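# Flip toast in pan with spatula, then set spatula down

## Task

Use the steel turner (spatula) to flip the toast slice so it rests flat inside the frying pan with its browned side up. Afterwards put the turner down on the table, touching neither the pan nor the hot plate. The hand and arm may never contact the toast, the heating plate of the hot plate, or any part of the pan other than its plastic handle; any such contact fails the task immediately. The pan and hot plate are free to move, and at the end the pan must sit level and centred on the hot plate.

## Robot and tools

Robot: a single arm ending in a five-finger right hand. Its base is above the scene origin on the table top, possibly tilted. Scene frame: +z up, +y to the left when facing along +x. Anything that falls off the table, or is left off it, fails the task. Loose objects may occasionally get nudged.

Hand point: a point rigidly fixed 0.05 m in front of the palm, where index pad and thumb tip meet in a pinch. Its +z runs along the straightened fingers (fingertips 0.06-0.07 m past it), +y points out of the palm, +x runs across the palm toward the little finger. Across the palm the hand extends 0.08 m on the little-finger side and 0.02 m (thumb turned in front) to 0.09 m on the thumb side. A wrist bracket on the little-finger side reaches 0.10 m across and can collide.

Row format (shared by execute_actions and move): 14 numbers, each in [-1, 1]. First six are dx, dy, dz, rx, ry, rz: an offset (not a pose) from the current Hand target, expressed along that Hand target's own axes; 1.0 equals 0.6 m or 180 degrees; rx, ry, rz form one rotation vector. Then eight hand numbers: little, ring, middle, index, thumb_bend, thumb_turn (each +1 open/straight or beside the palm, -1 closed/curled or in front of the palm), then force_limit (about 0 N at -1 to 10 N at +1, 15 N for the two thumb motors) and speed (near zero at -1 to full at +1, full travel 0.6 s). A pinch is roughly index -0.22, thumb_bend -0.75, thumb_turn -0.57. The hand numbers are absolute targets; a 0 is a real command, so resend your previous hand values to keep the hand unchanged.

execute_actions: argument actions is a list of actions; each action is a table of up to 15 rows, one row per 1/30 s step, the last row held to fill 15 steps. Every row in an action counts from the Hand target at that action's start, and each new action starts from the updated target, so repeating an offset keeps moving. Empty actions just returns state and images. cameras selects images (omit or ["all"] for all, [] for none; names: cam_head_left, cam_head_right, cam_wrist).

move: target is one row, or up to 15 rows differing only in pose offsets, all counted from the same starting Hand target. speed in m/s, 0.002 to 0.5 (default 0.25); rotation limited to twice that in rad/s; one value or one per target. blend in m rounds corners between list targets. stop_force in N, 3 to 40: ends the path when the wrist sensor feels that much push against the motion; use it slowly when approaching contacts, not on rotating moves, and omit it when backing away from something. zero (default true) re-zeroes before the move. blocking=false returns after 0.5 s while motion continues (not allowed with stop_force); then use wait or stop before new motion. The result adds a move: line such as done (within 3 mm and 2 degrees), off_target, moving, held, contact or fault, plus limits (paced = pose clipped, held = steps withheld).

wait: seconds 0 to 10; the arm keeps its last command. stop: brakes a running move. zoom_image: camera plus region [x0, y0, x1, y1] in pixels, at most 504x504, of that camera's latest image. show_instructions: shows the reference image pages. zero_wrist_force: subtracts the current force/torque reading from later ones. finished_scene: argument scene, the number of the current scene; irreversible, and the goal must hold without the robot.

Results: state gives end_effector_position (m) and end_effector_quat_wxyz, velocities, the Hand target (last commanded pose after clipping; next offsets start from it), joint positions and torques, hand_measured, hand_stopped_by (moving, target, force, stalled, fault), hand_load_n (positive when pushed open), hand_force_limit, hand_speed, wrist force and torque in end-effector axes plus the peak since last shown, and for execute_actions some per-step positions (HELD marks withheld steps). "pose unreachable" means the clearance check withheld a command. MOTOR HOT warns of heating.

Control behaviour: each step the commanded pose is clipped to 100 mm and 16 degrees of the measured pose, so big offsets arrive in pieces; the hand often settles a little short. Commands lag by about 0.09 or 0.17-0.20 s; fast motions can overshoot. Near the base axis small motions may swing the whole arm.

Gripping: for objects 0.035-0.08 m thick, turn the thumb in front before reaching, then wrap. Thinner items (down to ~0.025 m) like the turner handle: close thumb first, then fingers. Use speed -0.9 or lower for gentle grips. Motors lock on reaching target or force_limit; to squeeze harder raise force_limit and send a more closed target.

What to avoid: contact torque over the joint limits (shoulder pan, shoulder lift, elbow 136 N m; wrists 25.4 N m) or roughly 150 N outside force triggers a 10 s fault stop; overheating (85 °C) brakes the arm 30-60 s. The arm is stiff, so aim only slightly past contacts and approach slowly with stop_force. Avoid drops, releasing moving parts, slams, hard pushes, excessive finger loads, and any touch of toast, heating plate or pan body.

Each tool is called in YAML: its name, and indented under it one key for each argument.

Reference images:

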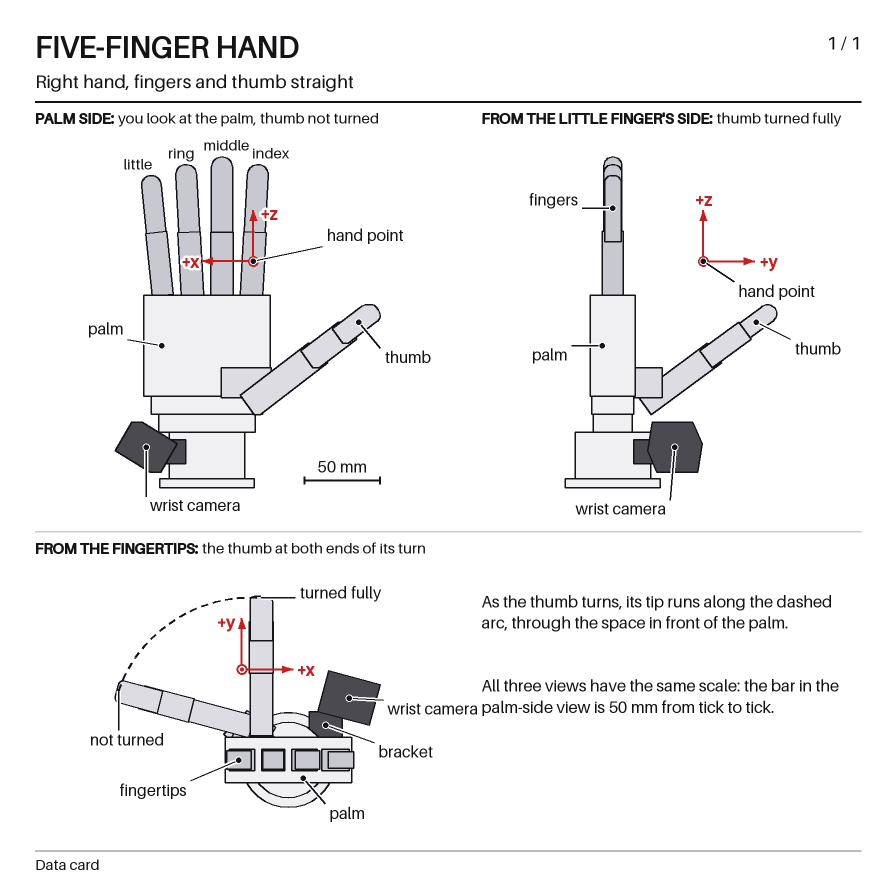

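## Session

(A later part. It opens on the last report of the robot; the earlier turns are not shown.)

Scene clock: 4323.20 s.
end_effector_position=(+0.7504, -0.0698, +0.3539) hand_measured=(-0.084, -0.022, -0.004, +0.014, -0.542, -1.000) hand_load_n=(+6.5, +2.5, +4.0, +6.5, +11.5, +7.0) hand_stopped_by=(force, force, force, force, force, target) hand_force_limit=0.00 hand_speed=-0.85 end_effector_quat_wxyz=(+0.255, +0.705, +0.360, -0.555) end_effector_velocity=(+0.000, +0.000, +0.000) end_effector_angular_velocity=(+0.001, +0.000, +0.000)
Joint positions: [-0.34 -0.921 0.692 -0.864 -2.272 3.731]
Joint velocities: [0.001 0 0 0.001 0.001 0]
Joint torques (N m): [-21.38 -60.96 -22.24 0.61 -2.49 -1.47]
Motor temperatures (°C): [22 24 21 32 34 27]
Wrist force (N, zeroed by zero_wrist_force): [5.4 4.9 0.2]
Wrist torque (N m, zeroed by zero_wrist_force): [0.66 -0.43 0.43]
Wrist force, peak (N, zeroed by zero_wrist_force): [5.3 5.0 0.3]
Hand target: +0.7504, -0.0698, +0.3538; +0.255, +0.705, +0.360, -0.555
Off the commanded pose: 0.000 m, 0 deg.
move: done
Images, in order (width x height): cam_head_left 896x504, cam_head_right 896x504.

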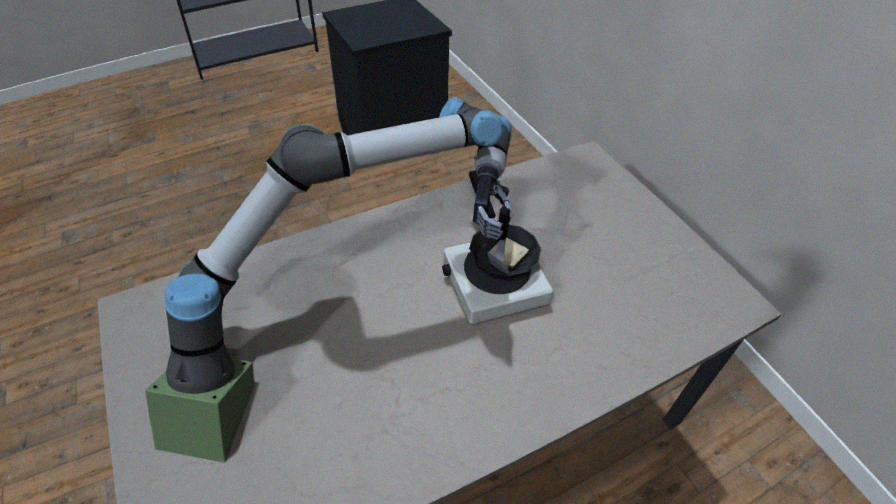

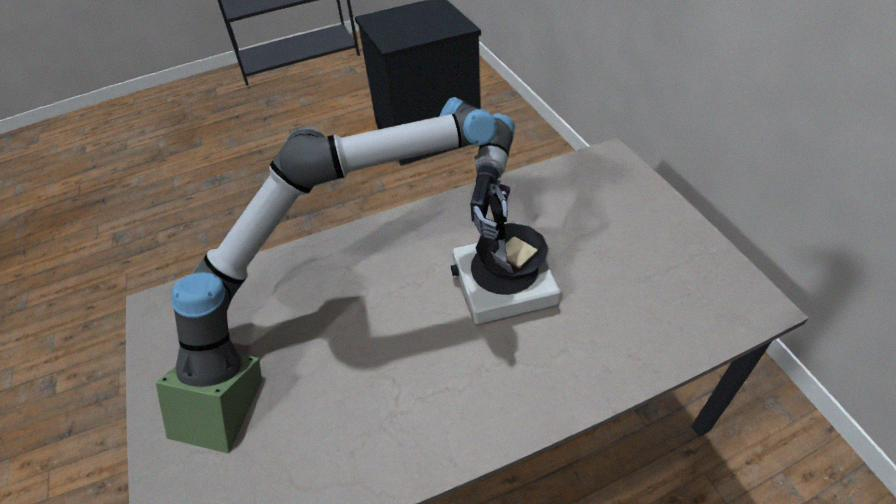

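move:
  target: [0.0085,0.0092,-0.0305,0,0,0,-1,-1,-1,-1,-1,-1,0,-0.85]
  speed: 0.03
  stop_force: 6
  cameras: ["cam_head_left","cam_head_right"]

zoom_image:
  camera: "cam_head_right"
  region: [480, 220, 540, 280]

zoom_image:
  camera: "cam_head_left"
  region: [475, 220, 535, 280]

Scene clock: 4328.63 s.
end_effector_position=(+0.7663, -0.0581, +0.3533) hand_measured=(-0.084, -0.022, -0.004, +0.014, -0.542, -1.000) hand_load_n=(+6.0, +2.5, +4.0, +6.5, +11.5, +7.0) hand_stopped_by=(force, force, force, force, force, target) hand_force_limit=0.00 hand_speed=-0.85 end_effector_quat_wxyz=(+0.255, +0.705, +0.360, -0.555) end_effector_velocity=(+0.000, -0.001, +0.001) end_effector_angular_velocity=(-0.001, +0.000, -0.001)
Joint positions: [-0.323 -0.85 0.545 -0.776 -2.264 3.75]
Joint velocities: [-0.002 0 0 0 -0.001 0]
Joint torques (N m): [-26.86 -66.17 -27 -2.95 -2.74 -1.97]
Motor temperatures (°C): [22 24 21 32 34 27]
Wrist force (N, zeroed by zero_wrist_force): [5.2 5.1 0.2]
Wrist torque (N m, zeroed by zero_wrist_force): [0.63 -0.41 0.45]
Wrist force, peak (N, zeroed by zero_wrist_force): [5.6 5.0 0.3]
Hand target: +0.7663, -0.0581, +0.3533; +0.255, +0.705, +0.360, -0.555
Off the commanded pose: 0.000 m, 0 deg.
move: done
Images, in order (width x height): cam_head_left 896x504, cam_head_right 896x504.

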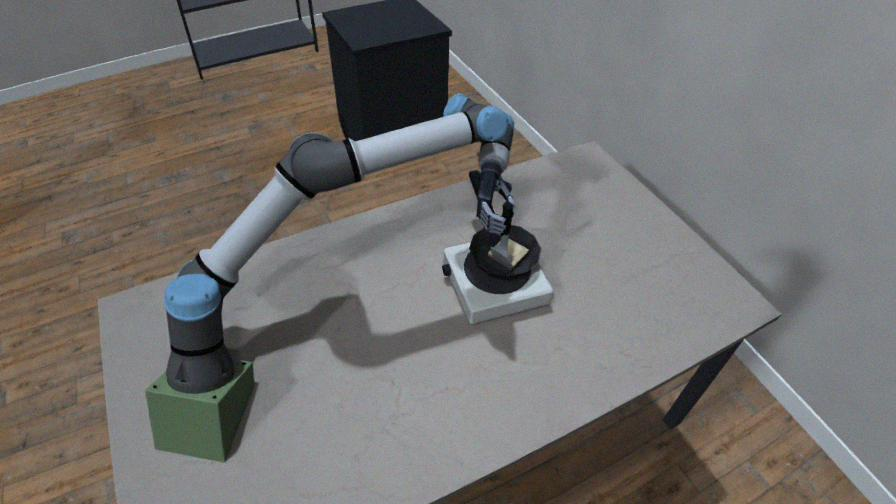

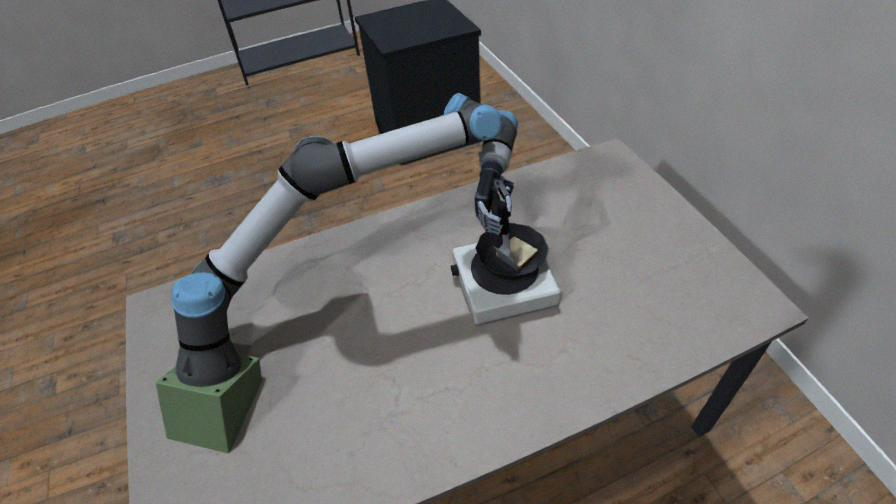

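Scaled by 8.400.

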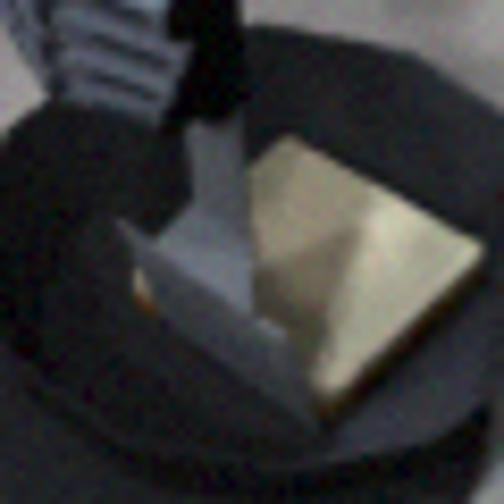

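Scaled by 8.400.

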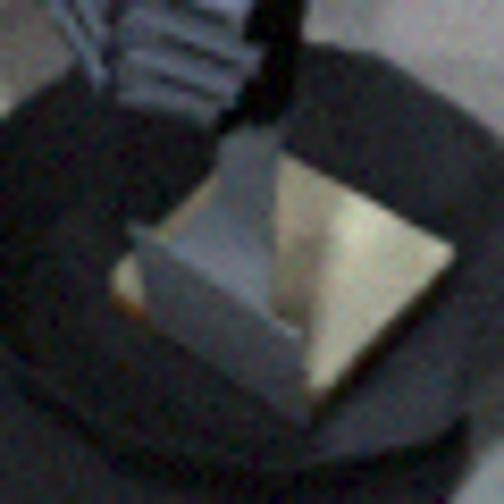

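move:
  target: [-0.124,-0.0205,0.0168,0,0,0,-1,-1,-1,-1,-1,-1,0,-0.85]
  speed: 0.1
  cameras: []

move:
  target: [0.178,-0.063,0.326,-0.0278,0.2126,0.0562,-1,-1,-1,-1,-1,-1,0,-0.85]
  speed: 0.12
  cameras: ["cam_head_left","cam_head_right"]

zoom_image:
  camera: "cam_head_right"
  region: [480, 220, 540, 280]

zoom_image:
  camera: "cam_head_left"
  region: [475, 220, 535, 280]

Scene clock: 4341.93 s.
end_effector_position=(+0.7412, -0.0749, +0.4232) hand_measured=(-0.084, -0.022, -0.004, +0.014, -0.542, -1.000) hand_load_n=(+6.0, +2.5, +4.0, +6.5, +11.5, +7.5) hand_stopped_by=(force, force, force, force, force, target) hand_force_limit=0.00 hand_speed=-0.85 end_effector_quat_wxyz=(+0.255, +0.705, +0.360, -0.555) end_effector_velocity=(+0.001, +0.000, -0.002) end_effector_angular_velocity=(+0.000, -0.002, -0.001)
Joint positions: [-0.391 -0.967 0.628 -0.793 -2.294 3.67]
Joint velocities: [0.002 0.003 -0.002 0 0.002 0.003]
Joint torques (N m): [-10.79 -37.19 -28.33 -2.66 -0.21 2.77]
Motor temperatures (°C): [22 24 21 32 34 27]
Wrist force (N, zeroed by zero_wrist_force): [4.9 4.7 0.0]
Wrist torque (N m, zeroed by zero_wrist_force): [0.55 -0.34 0.36]
Wrist force, peak (N, zeroed by zero_wrist_force): [6.5 5.4 -0.1]
Hand target: +0.7412, -0.0749, +0.4232; +0.255, +0.705, +0.360, -0.555
Off the commanded pose: 0.000 m, 0 deg.
move: done
No camera images: "cameras" was empty.

Scene clock: 4345.30 s.
end_effector_position=(+0.6077, -0.1764, +0.2719) hand_measured=(-0.086, -0.022, -0.004, +0.014, -0.544, -1.000) hand_load_n=(+1.0, +0.5, +5.0, +11.0, +6.0, +9.5) hand_stopped_by=(force, force, force, force, force, target) hand_force_limit=0.00 hand_speed=-0.85 end_effector_quat_wxyz=(+0.200, +0.865, +0.384, -0.254) end_effector_velocity=(-0.001, -0.001, -0.002) end_effector_angular_velocity=(+0.003, +0.001, -0.003)
Joint positions: [-0.671 -1.415 1.702 -1.915 -1.739 3.365]
Joint velocities: [-0.001 0.001 0.002 0 0.002 0]
Joint torques (N m): [-11.39 -13.94 -10.9 -2.4 0.11 2.22]
Motor temperatures (°C): [22 24 21 32 34 27]
Wrist force (N, zeroed by zero_wrist_force): [2.8 3.9 0.1]
Wrist torque (N m, zeroed by zero_wrist_force): [0.33 -0.06 0.41]
Wrist force, peak (N, zeroed by zero_wrist_force): [5.1 4.9 -0.3]
Hand target: +0.6077, -0.1764, +0.2718; +0.200, +0.865, +0.384, -0.254
Off the commanded pose: 0.000 m, 0 deg.
move: done
Images, in order (width x height): cam_head_left 896x504, cam_head_right 896x504.

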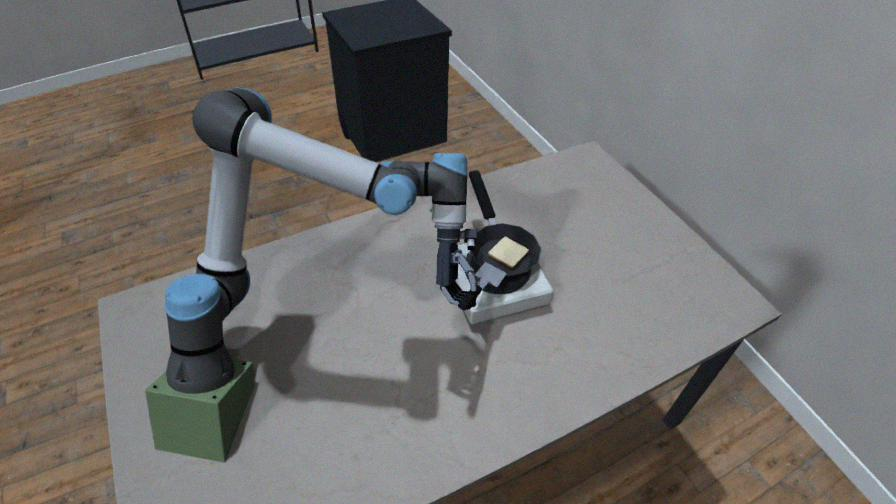

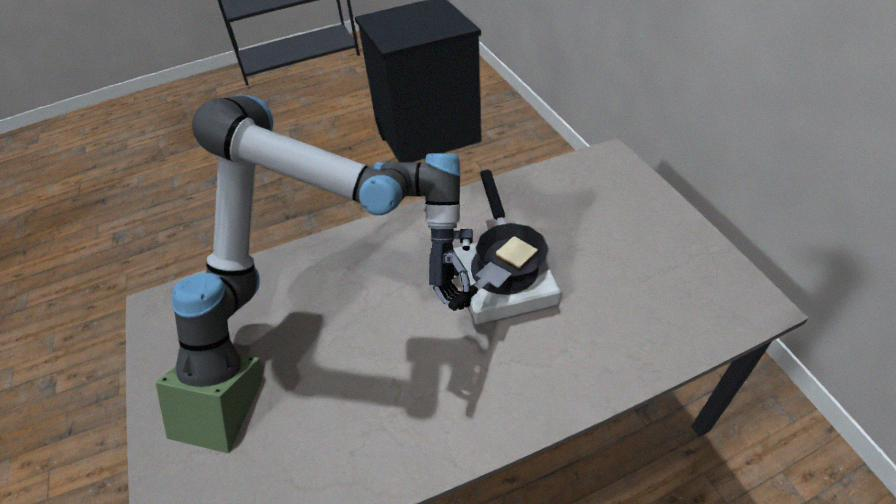

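Scaled by 8.400.

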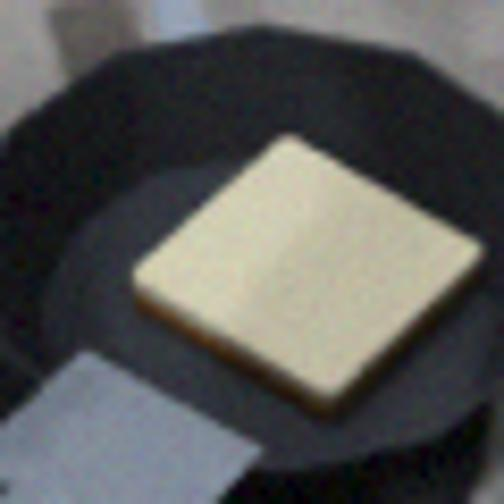

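Scaled by 8.400.

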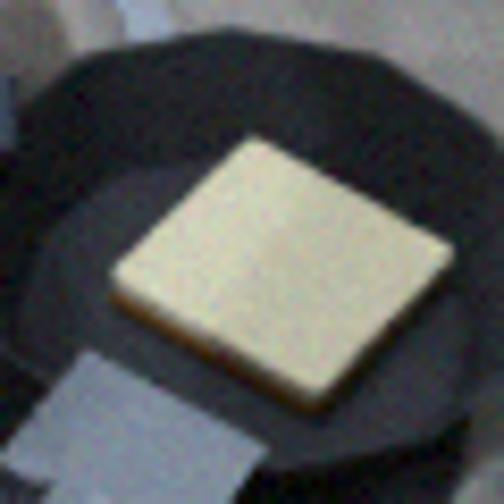

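zoom_image:
  camera: "cam_head_right"
  region: [435, 225, 545, 315]

zoom_image:
  camera: "cam_head_left"
  region: [435, 225, 545, 315]

Scaled by 4.582.

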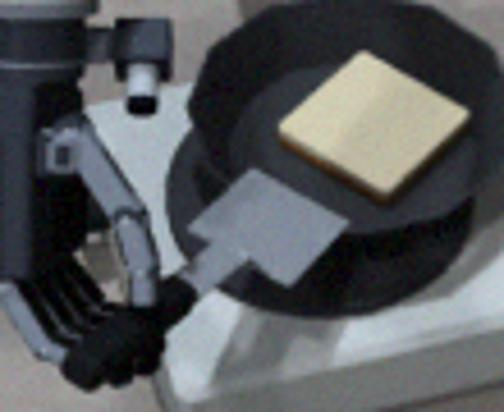

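Scaled by 4.582.

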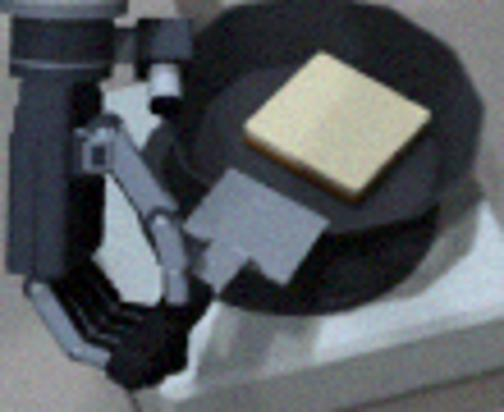

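wait:
  seconds: 0
  cameras: ["cam_wrist"]

Scene clock: 4369.87 s.
end_effector_position=(+0.6077, -0.1764, +0.2718) hand_measured=(-0.086, -0.022, -0.004, +0.014, -0.544, -1.000) hand_load_n=(+1.0, +0.5, +5.5, +11.0, +6.0, +9.5) hand_stopped_by=(force, force, force, force, force, target) hand_force_limit=0.00 hand_speed=-0.85 end_effector_quat_wxyz=(+0.200, +0.865, +0.384, -0.254) end_effector_velocity=(+0.001, +0.000, +0.001) end_effector_angular_velocity=(-0.001, -0.002, +0.000)
Joint positions: [-0.671 -1.415 1.702 -1.915 -1.739 3.365]
Joint velocities: [0 0 -0.001 -0.002 0 0.001]
Joint torques (N m): [-16.52 -14.3 -15.82 -3.72 0.13 1.93]
Motor temperatures (°C): [22 24 21 32 34 27]
Wrist force (N, zeroed by zero_wrist_force): [2.6 4.1 0.0]
Wrist torque (N m, zeroed by zero_wrist_force): [0.35 -0.04 0.41]
Wrist force, peak (N, zeroed by zero_wrist_force): [2.7 4.3 0.0]
Hand target: +0.6077, -0.1764, +0.2718; +0.200, +0.865, +0.384, -0.254
Off the commanded pose: 0.000 m, 0 deg.
camera_calibration:
cam_wrist: T_world_to_cam=[[0.90357, -0.42798, -0.019828, -0.625347], [-0.115327, -0.287533, 0.950802, -0.238669], [-0.412626, -0.85683, -0.309164, 0.297166], [0, 0, 0, 1]] pos_world=[0.660138, -0.081641, 0.306401]
Images, in order (width x height): cam_wrist 896x504.

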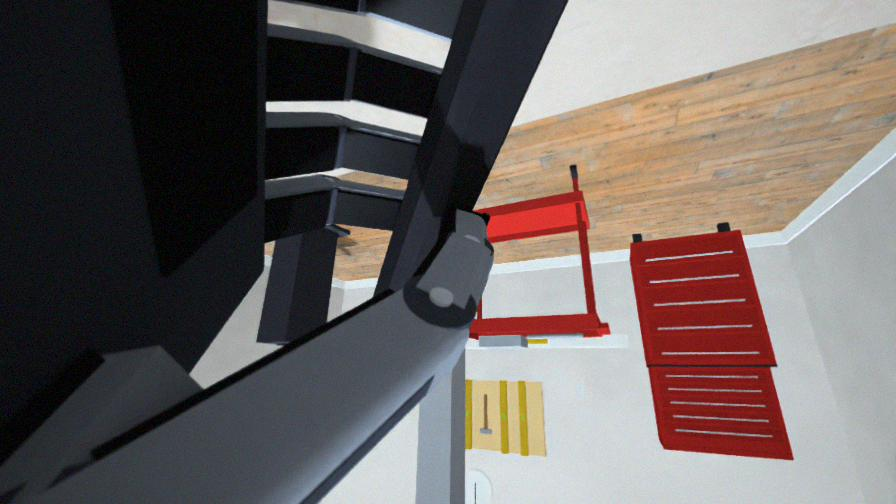

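move:
  target: [-0.04,0.0088,-0.053,0.0139,-0.1063,-0.0281,-1,-1,-1,-1,-1,-1,0,-0.85]
  speed: 0.1
  cameras: ["cam_head_left","cam_head_right"]

zoom_image:
  camera: "cam_head_right"
  region: [435, 205, 545, 315]

zoom_image:
  camera: "cam_head_left"
  region: [435, 205, 545, 315]

Scene clock: 4381.27 s.
end_effector_position=(+0.6070, -0.1760, +0.3118) hand_measured=(-0.086, -0.020, -0.002, +0.014, -0.544, -1.000) hand_load_n=(+2.5, +6.5, +7.0, +2.5, +10.0, -0.5) hand_stopped_by=(force, force, force, force, force, target) hand_force_limit=0.00 hand_speed=-0.85 end_effector_quat_wxyz=(+0.231, +0.797, +0.378, -0.411) end_effector_velocity=(-0.001, +0.000, +0.000) end_effector_angular_velocity=(+0.000, +0.002, -0.001)
Joint positions: [-0.584 -1.347 1.567 -1.688 -2.051 3.411]
Joint velocities: [0 0 0.001 0.001 -0.001 -0.001]
Joint torques (N m): [-21.93 -46.08 -14.58 -3.72 -1.52 -2.03]
Motor temperatures (°C): [22 24 21 32 34 27]
Wrist force (N, zeroed by zero_wrist_force): [4.0 3.6 0.5]
Wrist torque (N m, zeroed by zero_wrist_force): [0.43 -0.40 0.27]
Wrist force, peak (N, zeroed by zero_wrist_force): [4.4 3.1 4.1]
Hand target: +0.6070, -0.1760, +0.3120; +0.231, +0.797, +0.378, -0.411
Off the commanded pose: 0.000 m, 0 deg.
move: done
Images, in order (width x height): cam_head_left 896x504, cam_head_right 896x504.

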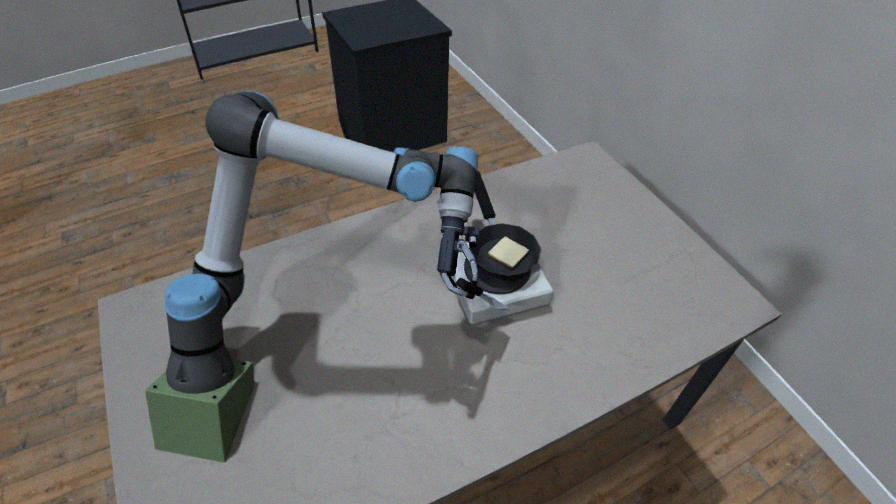

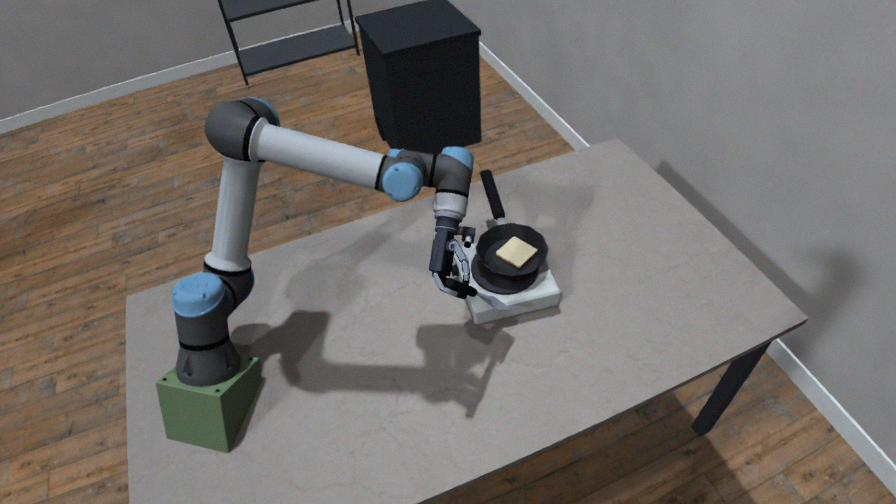

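Scaled by 4.582.

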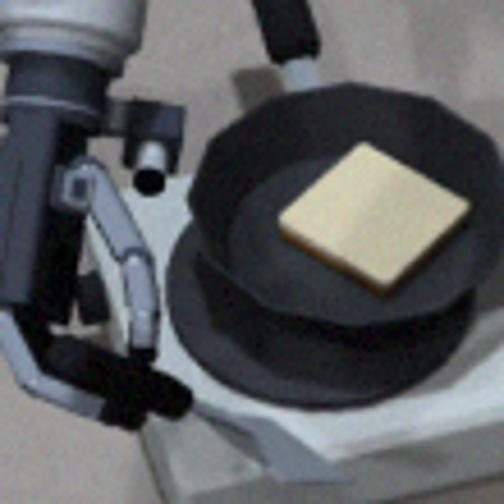

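Scaled by 4.582.

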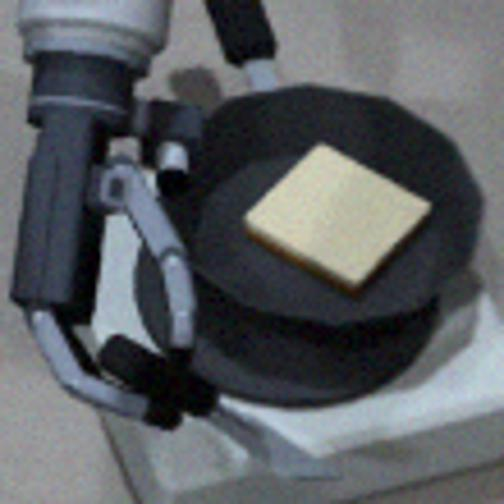

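move:
  target: [-0.053,-0.04,0.0757,-0.0243,0.186,0.0492,-1,-1,-1,-1,-1,-1,0,-0.85]
  speed: 0.12
  cameras: ["cam_head_left","cam_head_right"]

zoom_image:
  camera: "cam_head_right"
  region: [435, 205, 545, 315]

zoom_image:
  camera: "cam_head_left"
  region: [435, 205, 545, 315]

Scene clock: 4403.53 s.
end_effector_position=(+0.5542, -0.2053, +0.3118) hand_measured=(-0.086, -0.020, -0.002, +0.014, -0.544, -1.000) hand_load_n=(+3.0, +6.5, +7.5, +2.0, +10.0, -0.5) hand_stopped_by=(force, force, force, force, force, target) hand_force_limit=0.00 hand_speed=-0.85 end_effector_quat_wxyz=(+0.173, +0.898, +0.382, -0.131) end_effector_velocity=(+0.000, +0.000, +0.000) end_effector_angular_velocity=(+0.000, +0.002, +0.001)
Joint positions: [-0.918 -1.587 1.864 -1.98 -1.47 3.181]
Joint velocities: [0.001 0 0 0.001 -0.001 -0.001]
Joint torques (N m): [-13.78 -4.12 -24.81 -0.16 0.74 2.11]
Motor temperatures (°C): [22 24 21 32 34 27]
Wrist force (N, zeroed by zero_wrist_force): [2.7 3.7 2.0]
Wrist torque (N m, zeroed by zero_wrist_force): [0.48 -0.55 0.21]
Wrist force, peak (N, zeroed by zero_wrist_force): [4.7 4.0 1.6]
Hand target: +0.5542, -0.2053, +0.3117; +0.173, +0.898, +0.382, -0.131
Off the commanded pose: 0.000 m, 0 deg.
move: done
Images, in order (width x height): cam_head_left 896x504, cam_head_right 896x504.

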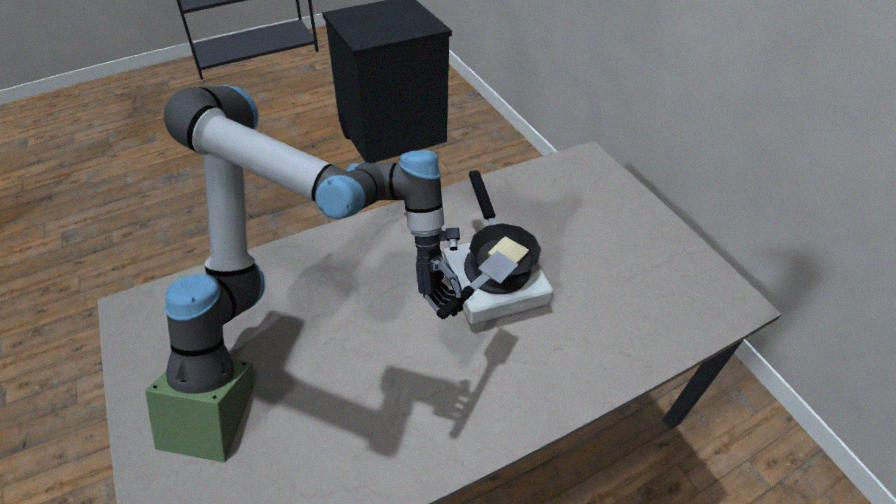

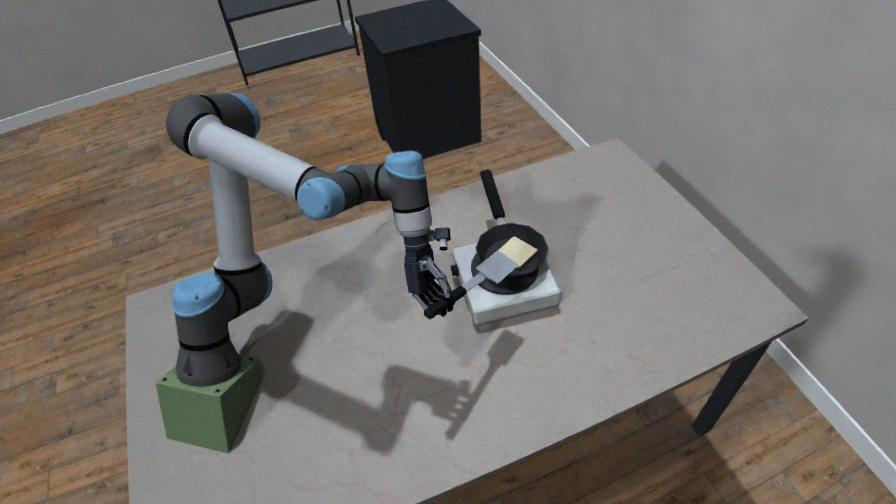

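Scaled by 4.582.

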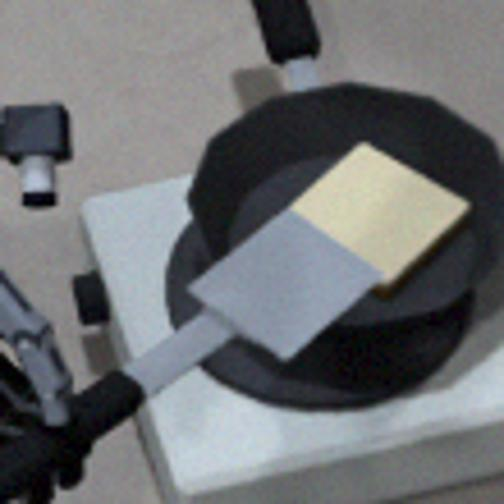

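Scaled by 4.582.

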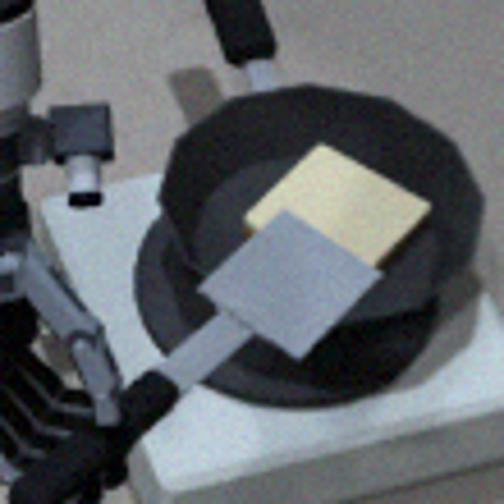

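move:
  target: [0.150,0.0105,0.0335,0.0097,-0.0744,-0.0197,-1,-1,-1,-1,-1,-1,0,-0.85]
  speed: 0.1
  cameras: ["cam_head_left","cam_head_right"]

zoom_image:
  camera: "cam_head_right"
  region: [465, 205, 555, 295]

zoom_image:
  camera: "cam_head_left"
  region: [460, 205, 550, 295]

Scene clock: 4437.10 s.
end_effector_position=(+0.6174, -0.1601, +0.2617) hand_measured=(-0.086, -0.022, -0.002, +0.014, -0.544, -1.000) hand_load_n=(+0.5, +0.0, +5.0, +12.5, +6.0, +7.5) hand_stopped_by=(force, force, force, force, force, target) hand_force_limit=0.00 hand_speed=-0.85 end_effector_quat_wxyz=(+0.199, +0.867, +0.384, -0.246) end_effector_velocity=(+0.001, +0.000, +0.001) end_effector_angular_velocity=(-0.001, +0.000, +0.003)
Joint positions: [-0.638 -1.407 1.69 -1.912 -1.725 3.402]
Joint velocities: [0.001 -0.001 -0.001 0 0 -0.002]
Joint torques (N m): [-7.26 -33.34 -19.04 -3.64 -1.51 -1.26]
Motor temperatures (°C): [22 24 21 32 34 27]
Wrist force (N, zeroed by zero_wrist_force): [2.7 4.1 -0.2]
Wrist torque (N m, zeroed by zero_wrist_force): [0.28 0.01 0.46]
Wrist force, peak (N, zeroed by zero_wrist_force): [3.2 4.0 2.4]
Hand target: +0.6175, -0.1601, +0.2618; +0.199, +0.867, +0.384, -0.246
Off the commanded pose: 0.000 m, 0 deg.
move: done
Images, in order (width x height): cam_head_left 896x504, cam_head_right 896x504.

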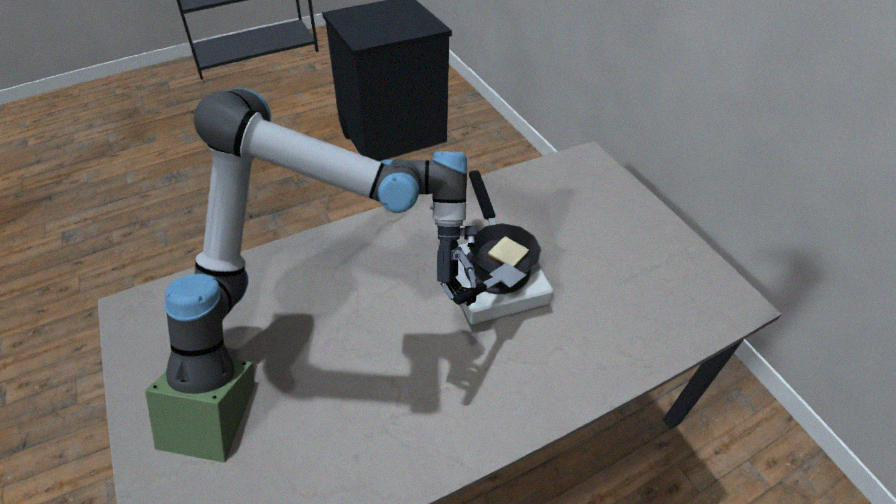

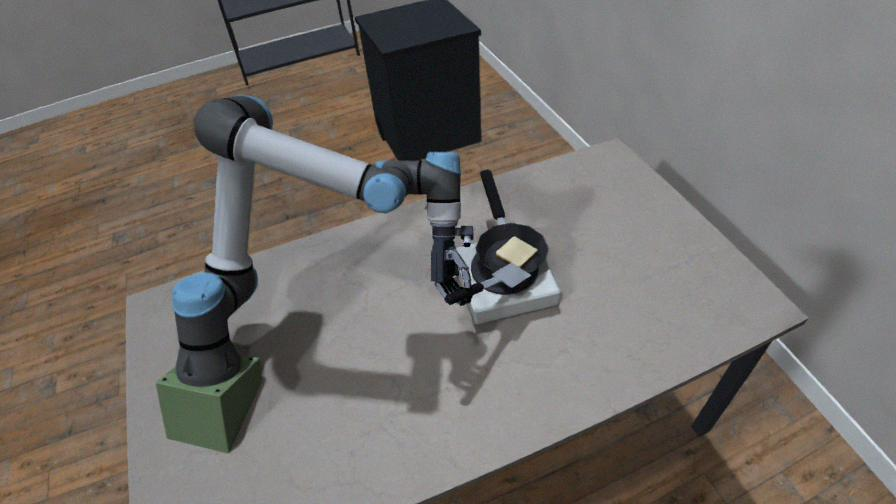

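Scaled by 5.600.

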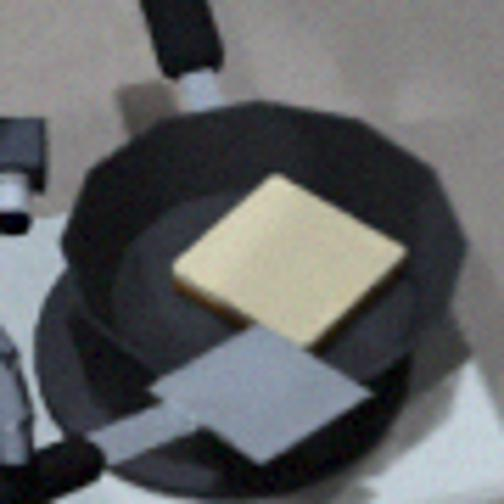

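Scaled by 5.600.

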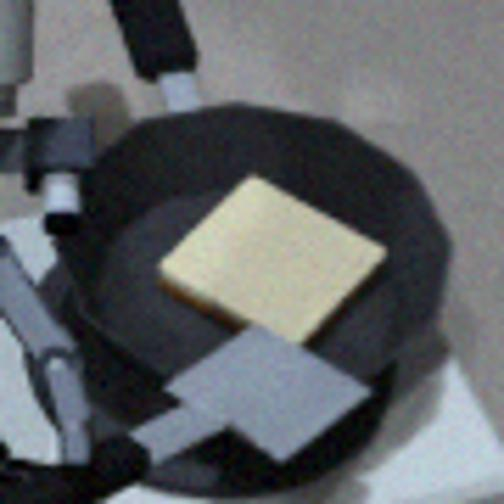

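move:
  target: [0.0094,-0.0718,-0.019,0,0,0,-1,-1,-1,-1,-1,-1,0,-0.85]
  speed: 0.06
  cameras: ["cam_head_left","cam_head_right"]

zoom_image:
  camera: "cam_head_right"
  region: [465, 205, 555, 295]

zoom_image:
  camera: "cam_head_left"
  region: [460, 205, 550, 295]

Scene clock: 4441.87 s.
end_effector_position=(+0.5909, -0.1237, +0.2609) hand_measured=(-0.086, -0.022, -0.002, +0.014, -0.544, -1.000) hand_load_n=(+0.0, +0.5, +5.0, +8.0, +8.0, +2.5) hand_stopped_by=(force, force, force, force, force, target) hand_force_limit=0.00 hand_speed=-0.85 end_effector_quat_wxyz=(+0.199, +0.867, +0.384, -0.246) end_effector_velocity=(+0.002, -0.001, +0.000) end_effector_angular_velocity=(+0.000, +0.000, +0.004)
Joint positions: [-0.602 -1.493 1.769 -1.899 -1.727 3.438]
Joint velocities: [-0.001 0.003 -0.003 -0.003 -0.001 -0.005]
Joint torques (N m): [-17.87 -11.67 -24.47 -2.81 -1.97 -2.04]
Motor temperatures (°C): [22 24 21 32 34 27]
Wrist force (N, zeroed by zero_wrist_force): [2.2 3.9 0.0]
Wrist torque (N m, zeroed by zero_wrist_force): [0.35 -0.15 0.45]
Wrist force, peak (N, zeroed by zero_wrist_force): [3.1 4.6 -0.2]
Hand target: +0.5909, -0.1238, +0.2609; +0.199, +0.867, +0.384, -0.246
Off the commanded pose: 0.000 m, 0 deg.
move: done
Images, in order (width x height): cam_head_left 896x504, cam_head_right 896x504.

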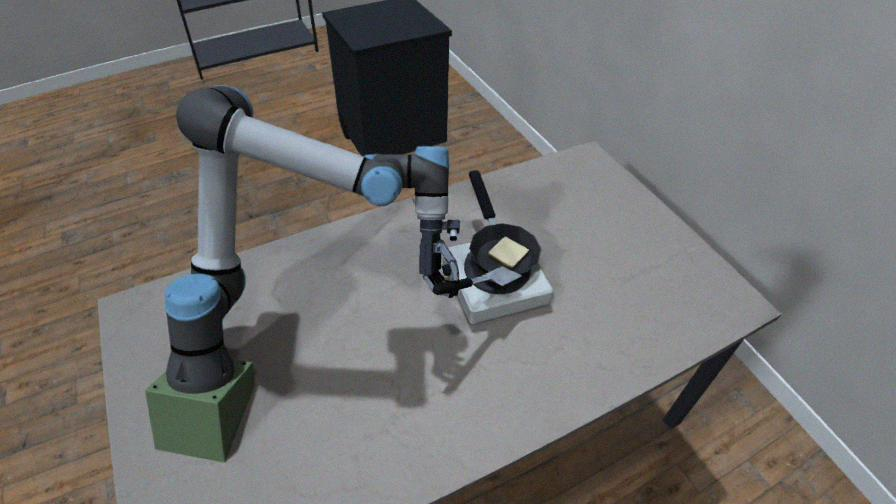

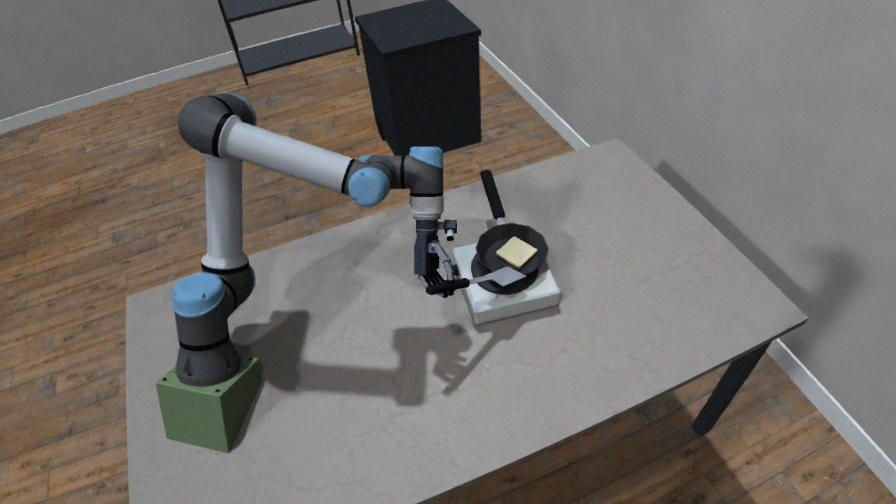

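Scaled by 5.600.

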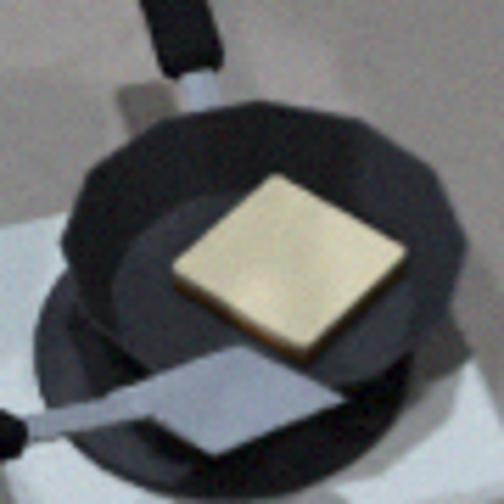

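Scaled by 5.600.

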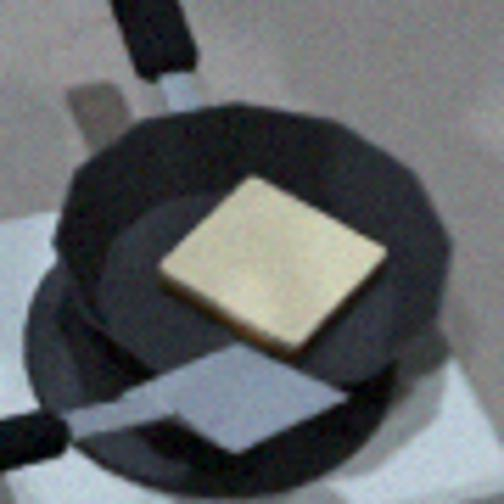

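move:
  target: [-0.05,0.0105,-0.065,0,0,0,-1,-1,-1,-1,-1,-1,0,-0.85]
  speed: 0.06
  cameras: ["cam_head_left","cam_head_right"]

zoom_image:
  camera: "cam_head_right"
  region: [465, 205, 555, 295]

zoom_image:
  camera: "cam_head_left"
  region: [460, 205, 550, 295]

Scene clock: 4446.23 s.
end_effector_position=(+0.5889, -0.1240, +0.3106) hand_measured=(-0.086, -0.020, -0.002, +0.014, -0.544, -1.000) hand_load_n=(+0.0, +8.0, +7.5, +1.0, +10.5, -2.0) hand_stopped_by=(force, force, force, force, force, target) hand_force_limit=0.00 hand_speed=-0.85 end_effector_quat_wxyz=(+0.199, +0.867, +0.384, -0.246) end_effector_velocity=(+0.001, +0.000, -0.001) end_effector_angular_velocity=(-0.002, -0.003, -0.002)
Joint positions: [-0.651 -1.541 1.709 -1.799 -1.725 3.389]
Joint velocities: [0.002 0.002 0.001 -0.005 0 0.005]
Joint torques (N m): [-4.77 -11.55 -16.28 -4.43 0.11 2.04]
Motor temperatures (°C): [22 24 21 32 34 27]
Wrist force (N, zeroed by zero_wrist_force): [3.6 3.9 1.8]
Wrist torque (N m, zeroed by zero_wrist_force): [0.52 -0.50 0.25]
Wrist force, peak (N, zeroed by zero_wrist_force): [3.8 3.9 1.4]
Hand target: +0.5888, -0.1240, +0.3105; +0.199, +0.867, +0.384, -0.246
Off the commanded pose: 0.000 m, 0 deg.
move: done
Images, in order (width x height): cam_head_left 896x504, cam_head_right 896x504.

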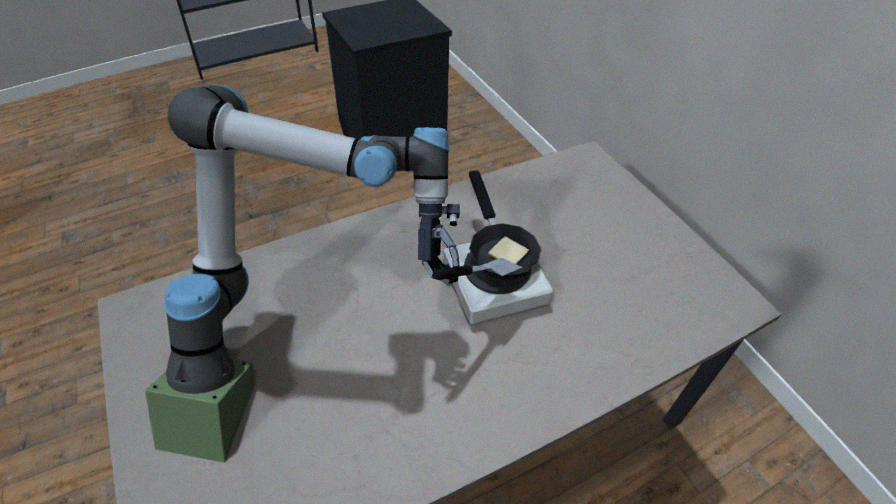

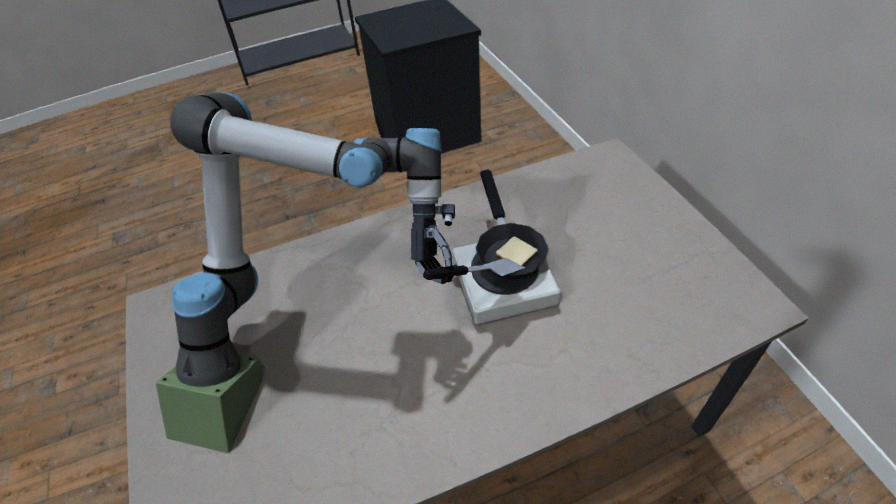

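Scaled by 5.600.

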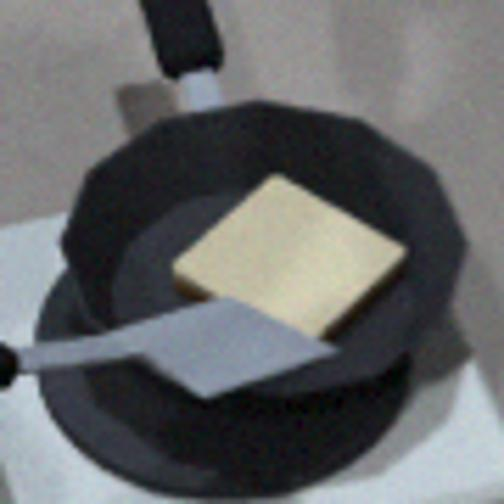

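Scaled by 5.600.

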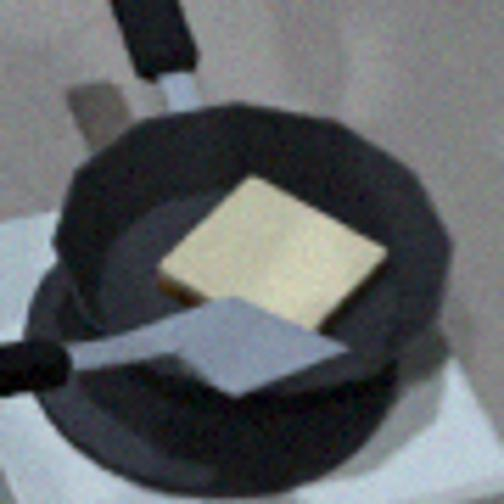

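execute_actions:
  actions:
    - [[0,0,0,0,0,0,-0.97,-0.97,-0.97,-0.97,-0.97,-1,0.5,-0.9]]
    - [[0,0,0,0,0,0,-0.97,-0.97,-0.97,-0.97,-0.97,-1,0.5,-0.9]]
    - [[0,0,0,0,0,0,-0.97,-0.97,-0.97,-0.97,-0.97,-1,0.5,-0.9]]
  cameras: ["cam_head_left","cam_head_right"]

zoom_image:
  camera: "cam_head_right"
  region: [415, 205, 555, 295]

Scene clock: 4454.60 s.
end_effector_position=(+0.5888, -0.1240, +0.3105) hand_measured=(-0.818, -0.020, -0.006, -0.016, -0.538, -1.000) hand_load_n=(+0.0, +9.0, +7.0, +7.0, +16.0, -5.0) hand_stopped_by=(moving, force, force, force, force, target) hand_force_limit=0.50 hand_speed=-0.90 end_effector_quat_wxyz=(+0.199, +0.867, +0.384, -0.246) end_effector_velocity=(+0.000, +0.000, +0.001) end_effector_angular_velocity=(-0.002, -0.002, -0.001)
Joint positions: [-0.65 -1.541 1.709 -1.799 -1.725 3.389]
Joint velocities: [0 0 0 -0.001 0 0.002]
Joint torques (N m): [-3.57 -12.03 -16.04 -2.79 -2.22 2.37]
Motor temperatures (°C): [22 24 21 32 34 27]
Wrist force (N, zeroed by zero_wrist_force): [3.4 3.9 1.8]
Wrist torque (N m, zeroed by zero_wrist_force): [0.52 -0.48 0.24]
Wrist force, peak (N, zeroed by zero_wrist_force): [3.8 3.9 1.8]
Hand target: +0.5888, -0.1240, +0.3105; +0.199, +0.867, +0.384, -0.246
Off the commanded pose: 0.000 m, 0 deg.
not at rest: the robot was still moving 3 seconds after this call's last action.
Step readings (end_effector_position):
0: (+0.5888, -0.1240, +0.3105)
1: (+0.5888, -0.1240, +0.3105)
2: (+0.5888, -0.1240, +0.3105)
4: (+0.5888, -0.1240, +0.3105)
8: (+0.5888, -0.1240, +0.3105)
15: (+0.5888, -0.1240, +0.3105)
16: (+0.5888, -0.1240, +0.3105)
17: (+0.5888, -0.1240, +0.3105)
19: (+0.5888, -0.1240, +0.3105)
23: (+0.5888, -0.1240, +0.3105)
30: (+0.5888, -0.1240, +0.3105)
31: (+0.5888, -0.1240, +0.3105)
32: (+0.5888, -0.1240, +0.3105)
34: (+0.5888, -0.1240, +0.3105)
38: (+0.5888, -0.1240, +0.3105)
45: (+0.5888, -0.1240, +0.3105)
Images, in order (width x height): cam_head_left 896x504, cam_head_right 896x504.

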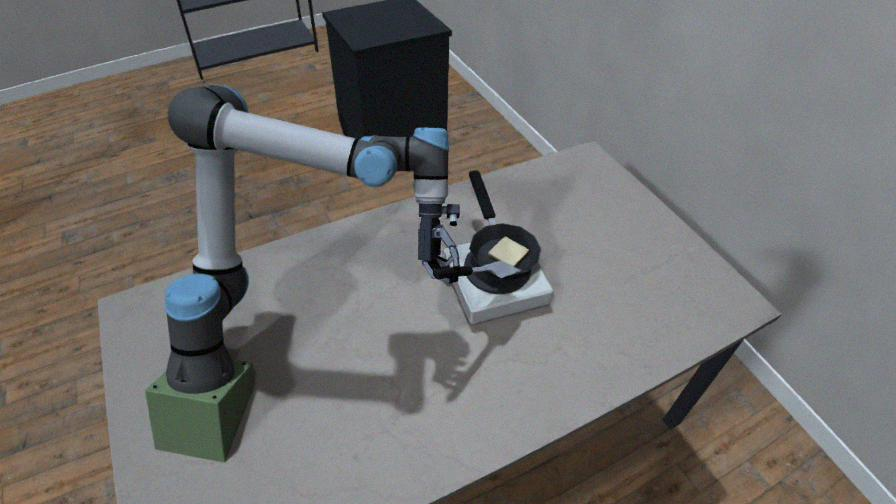

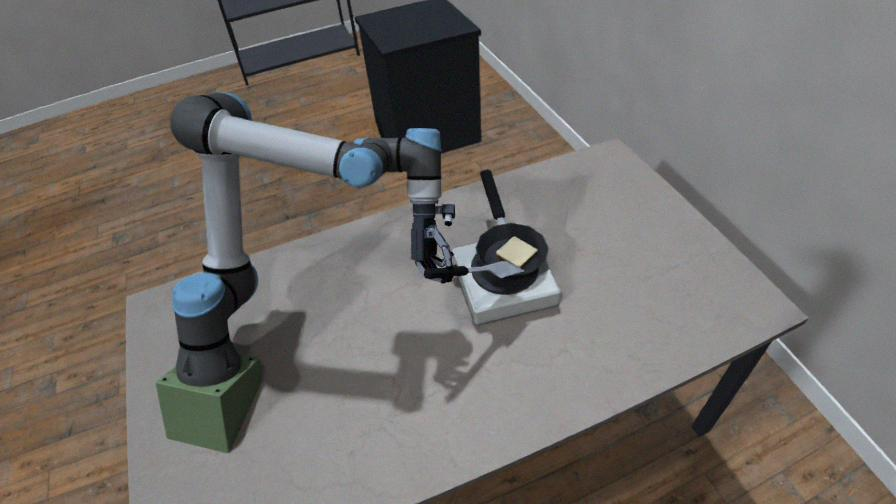

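Scaled by 3.600.

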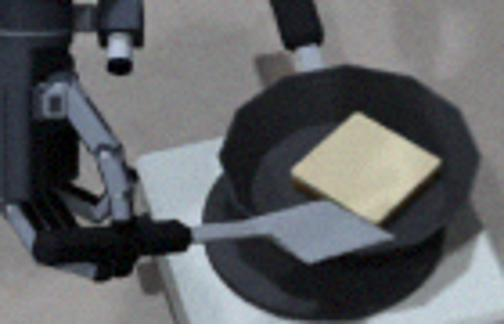

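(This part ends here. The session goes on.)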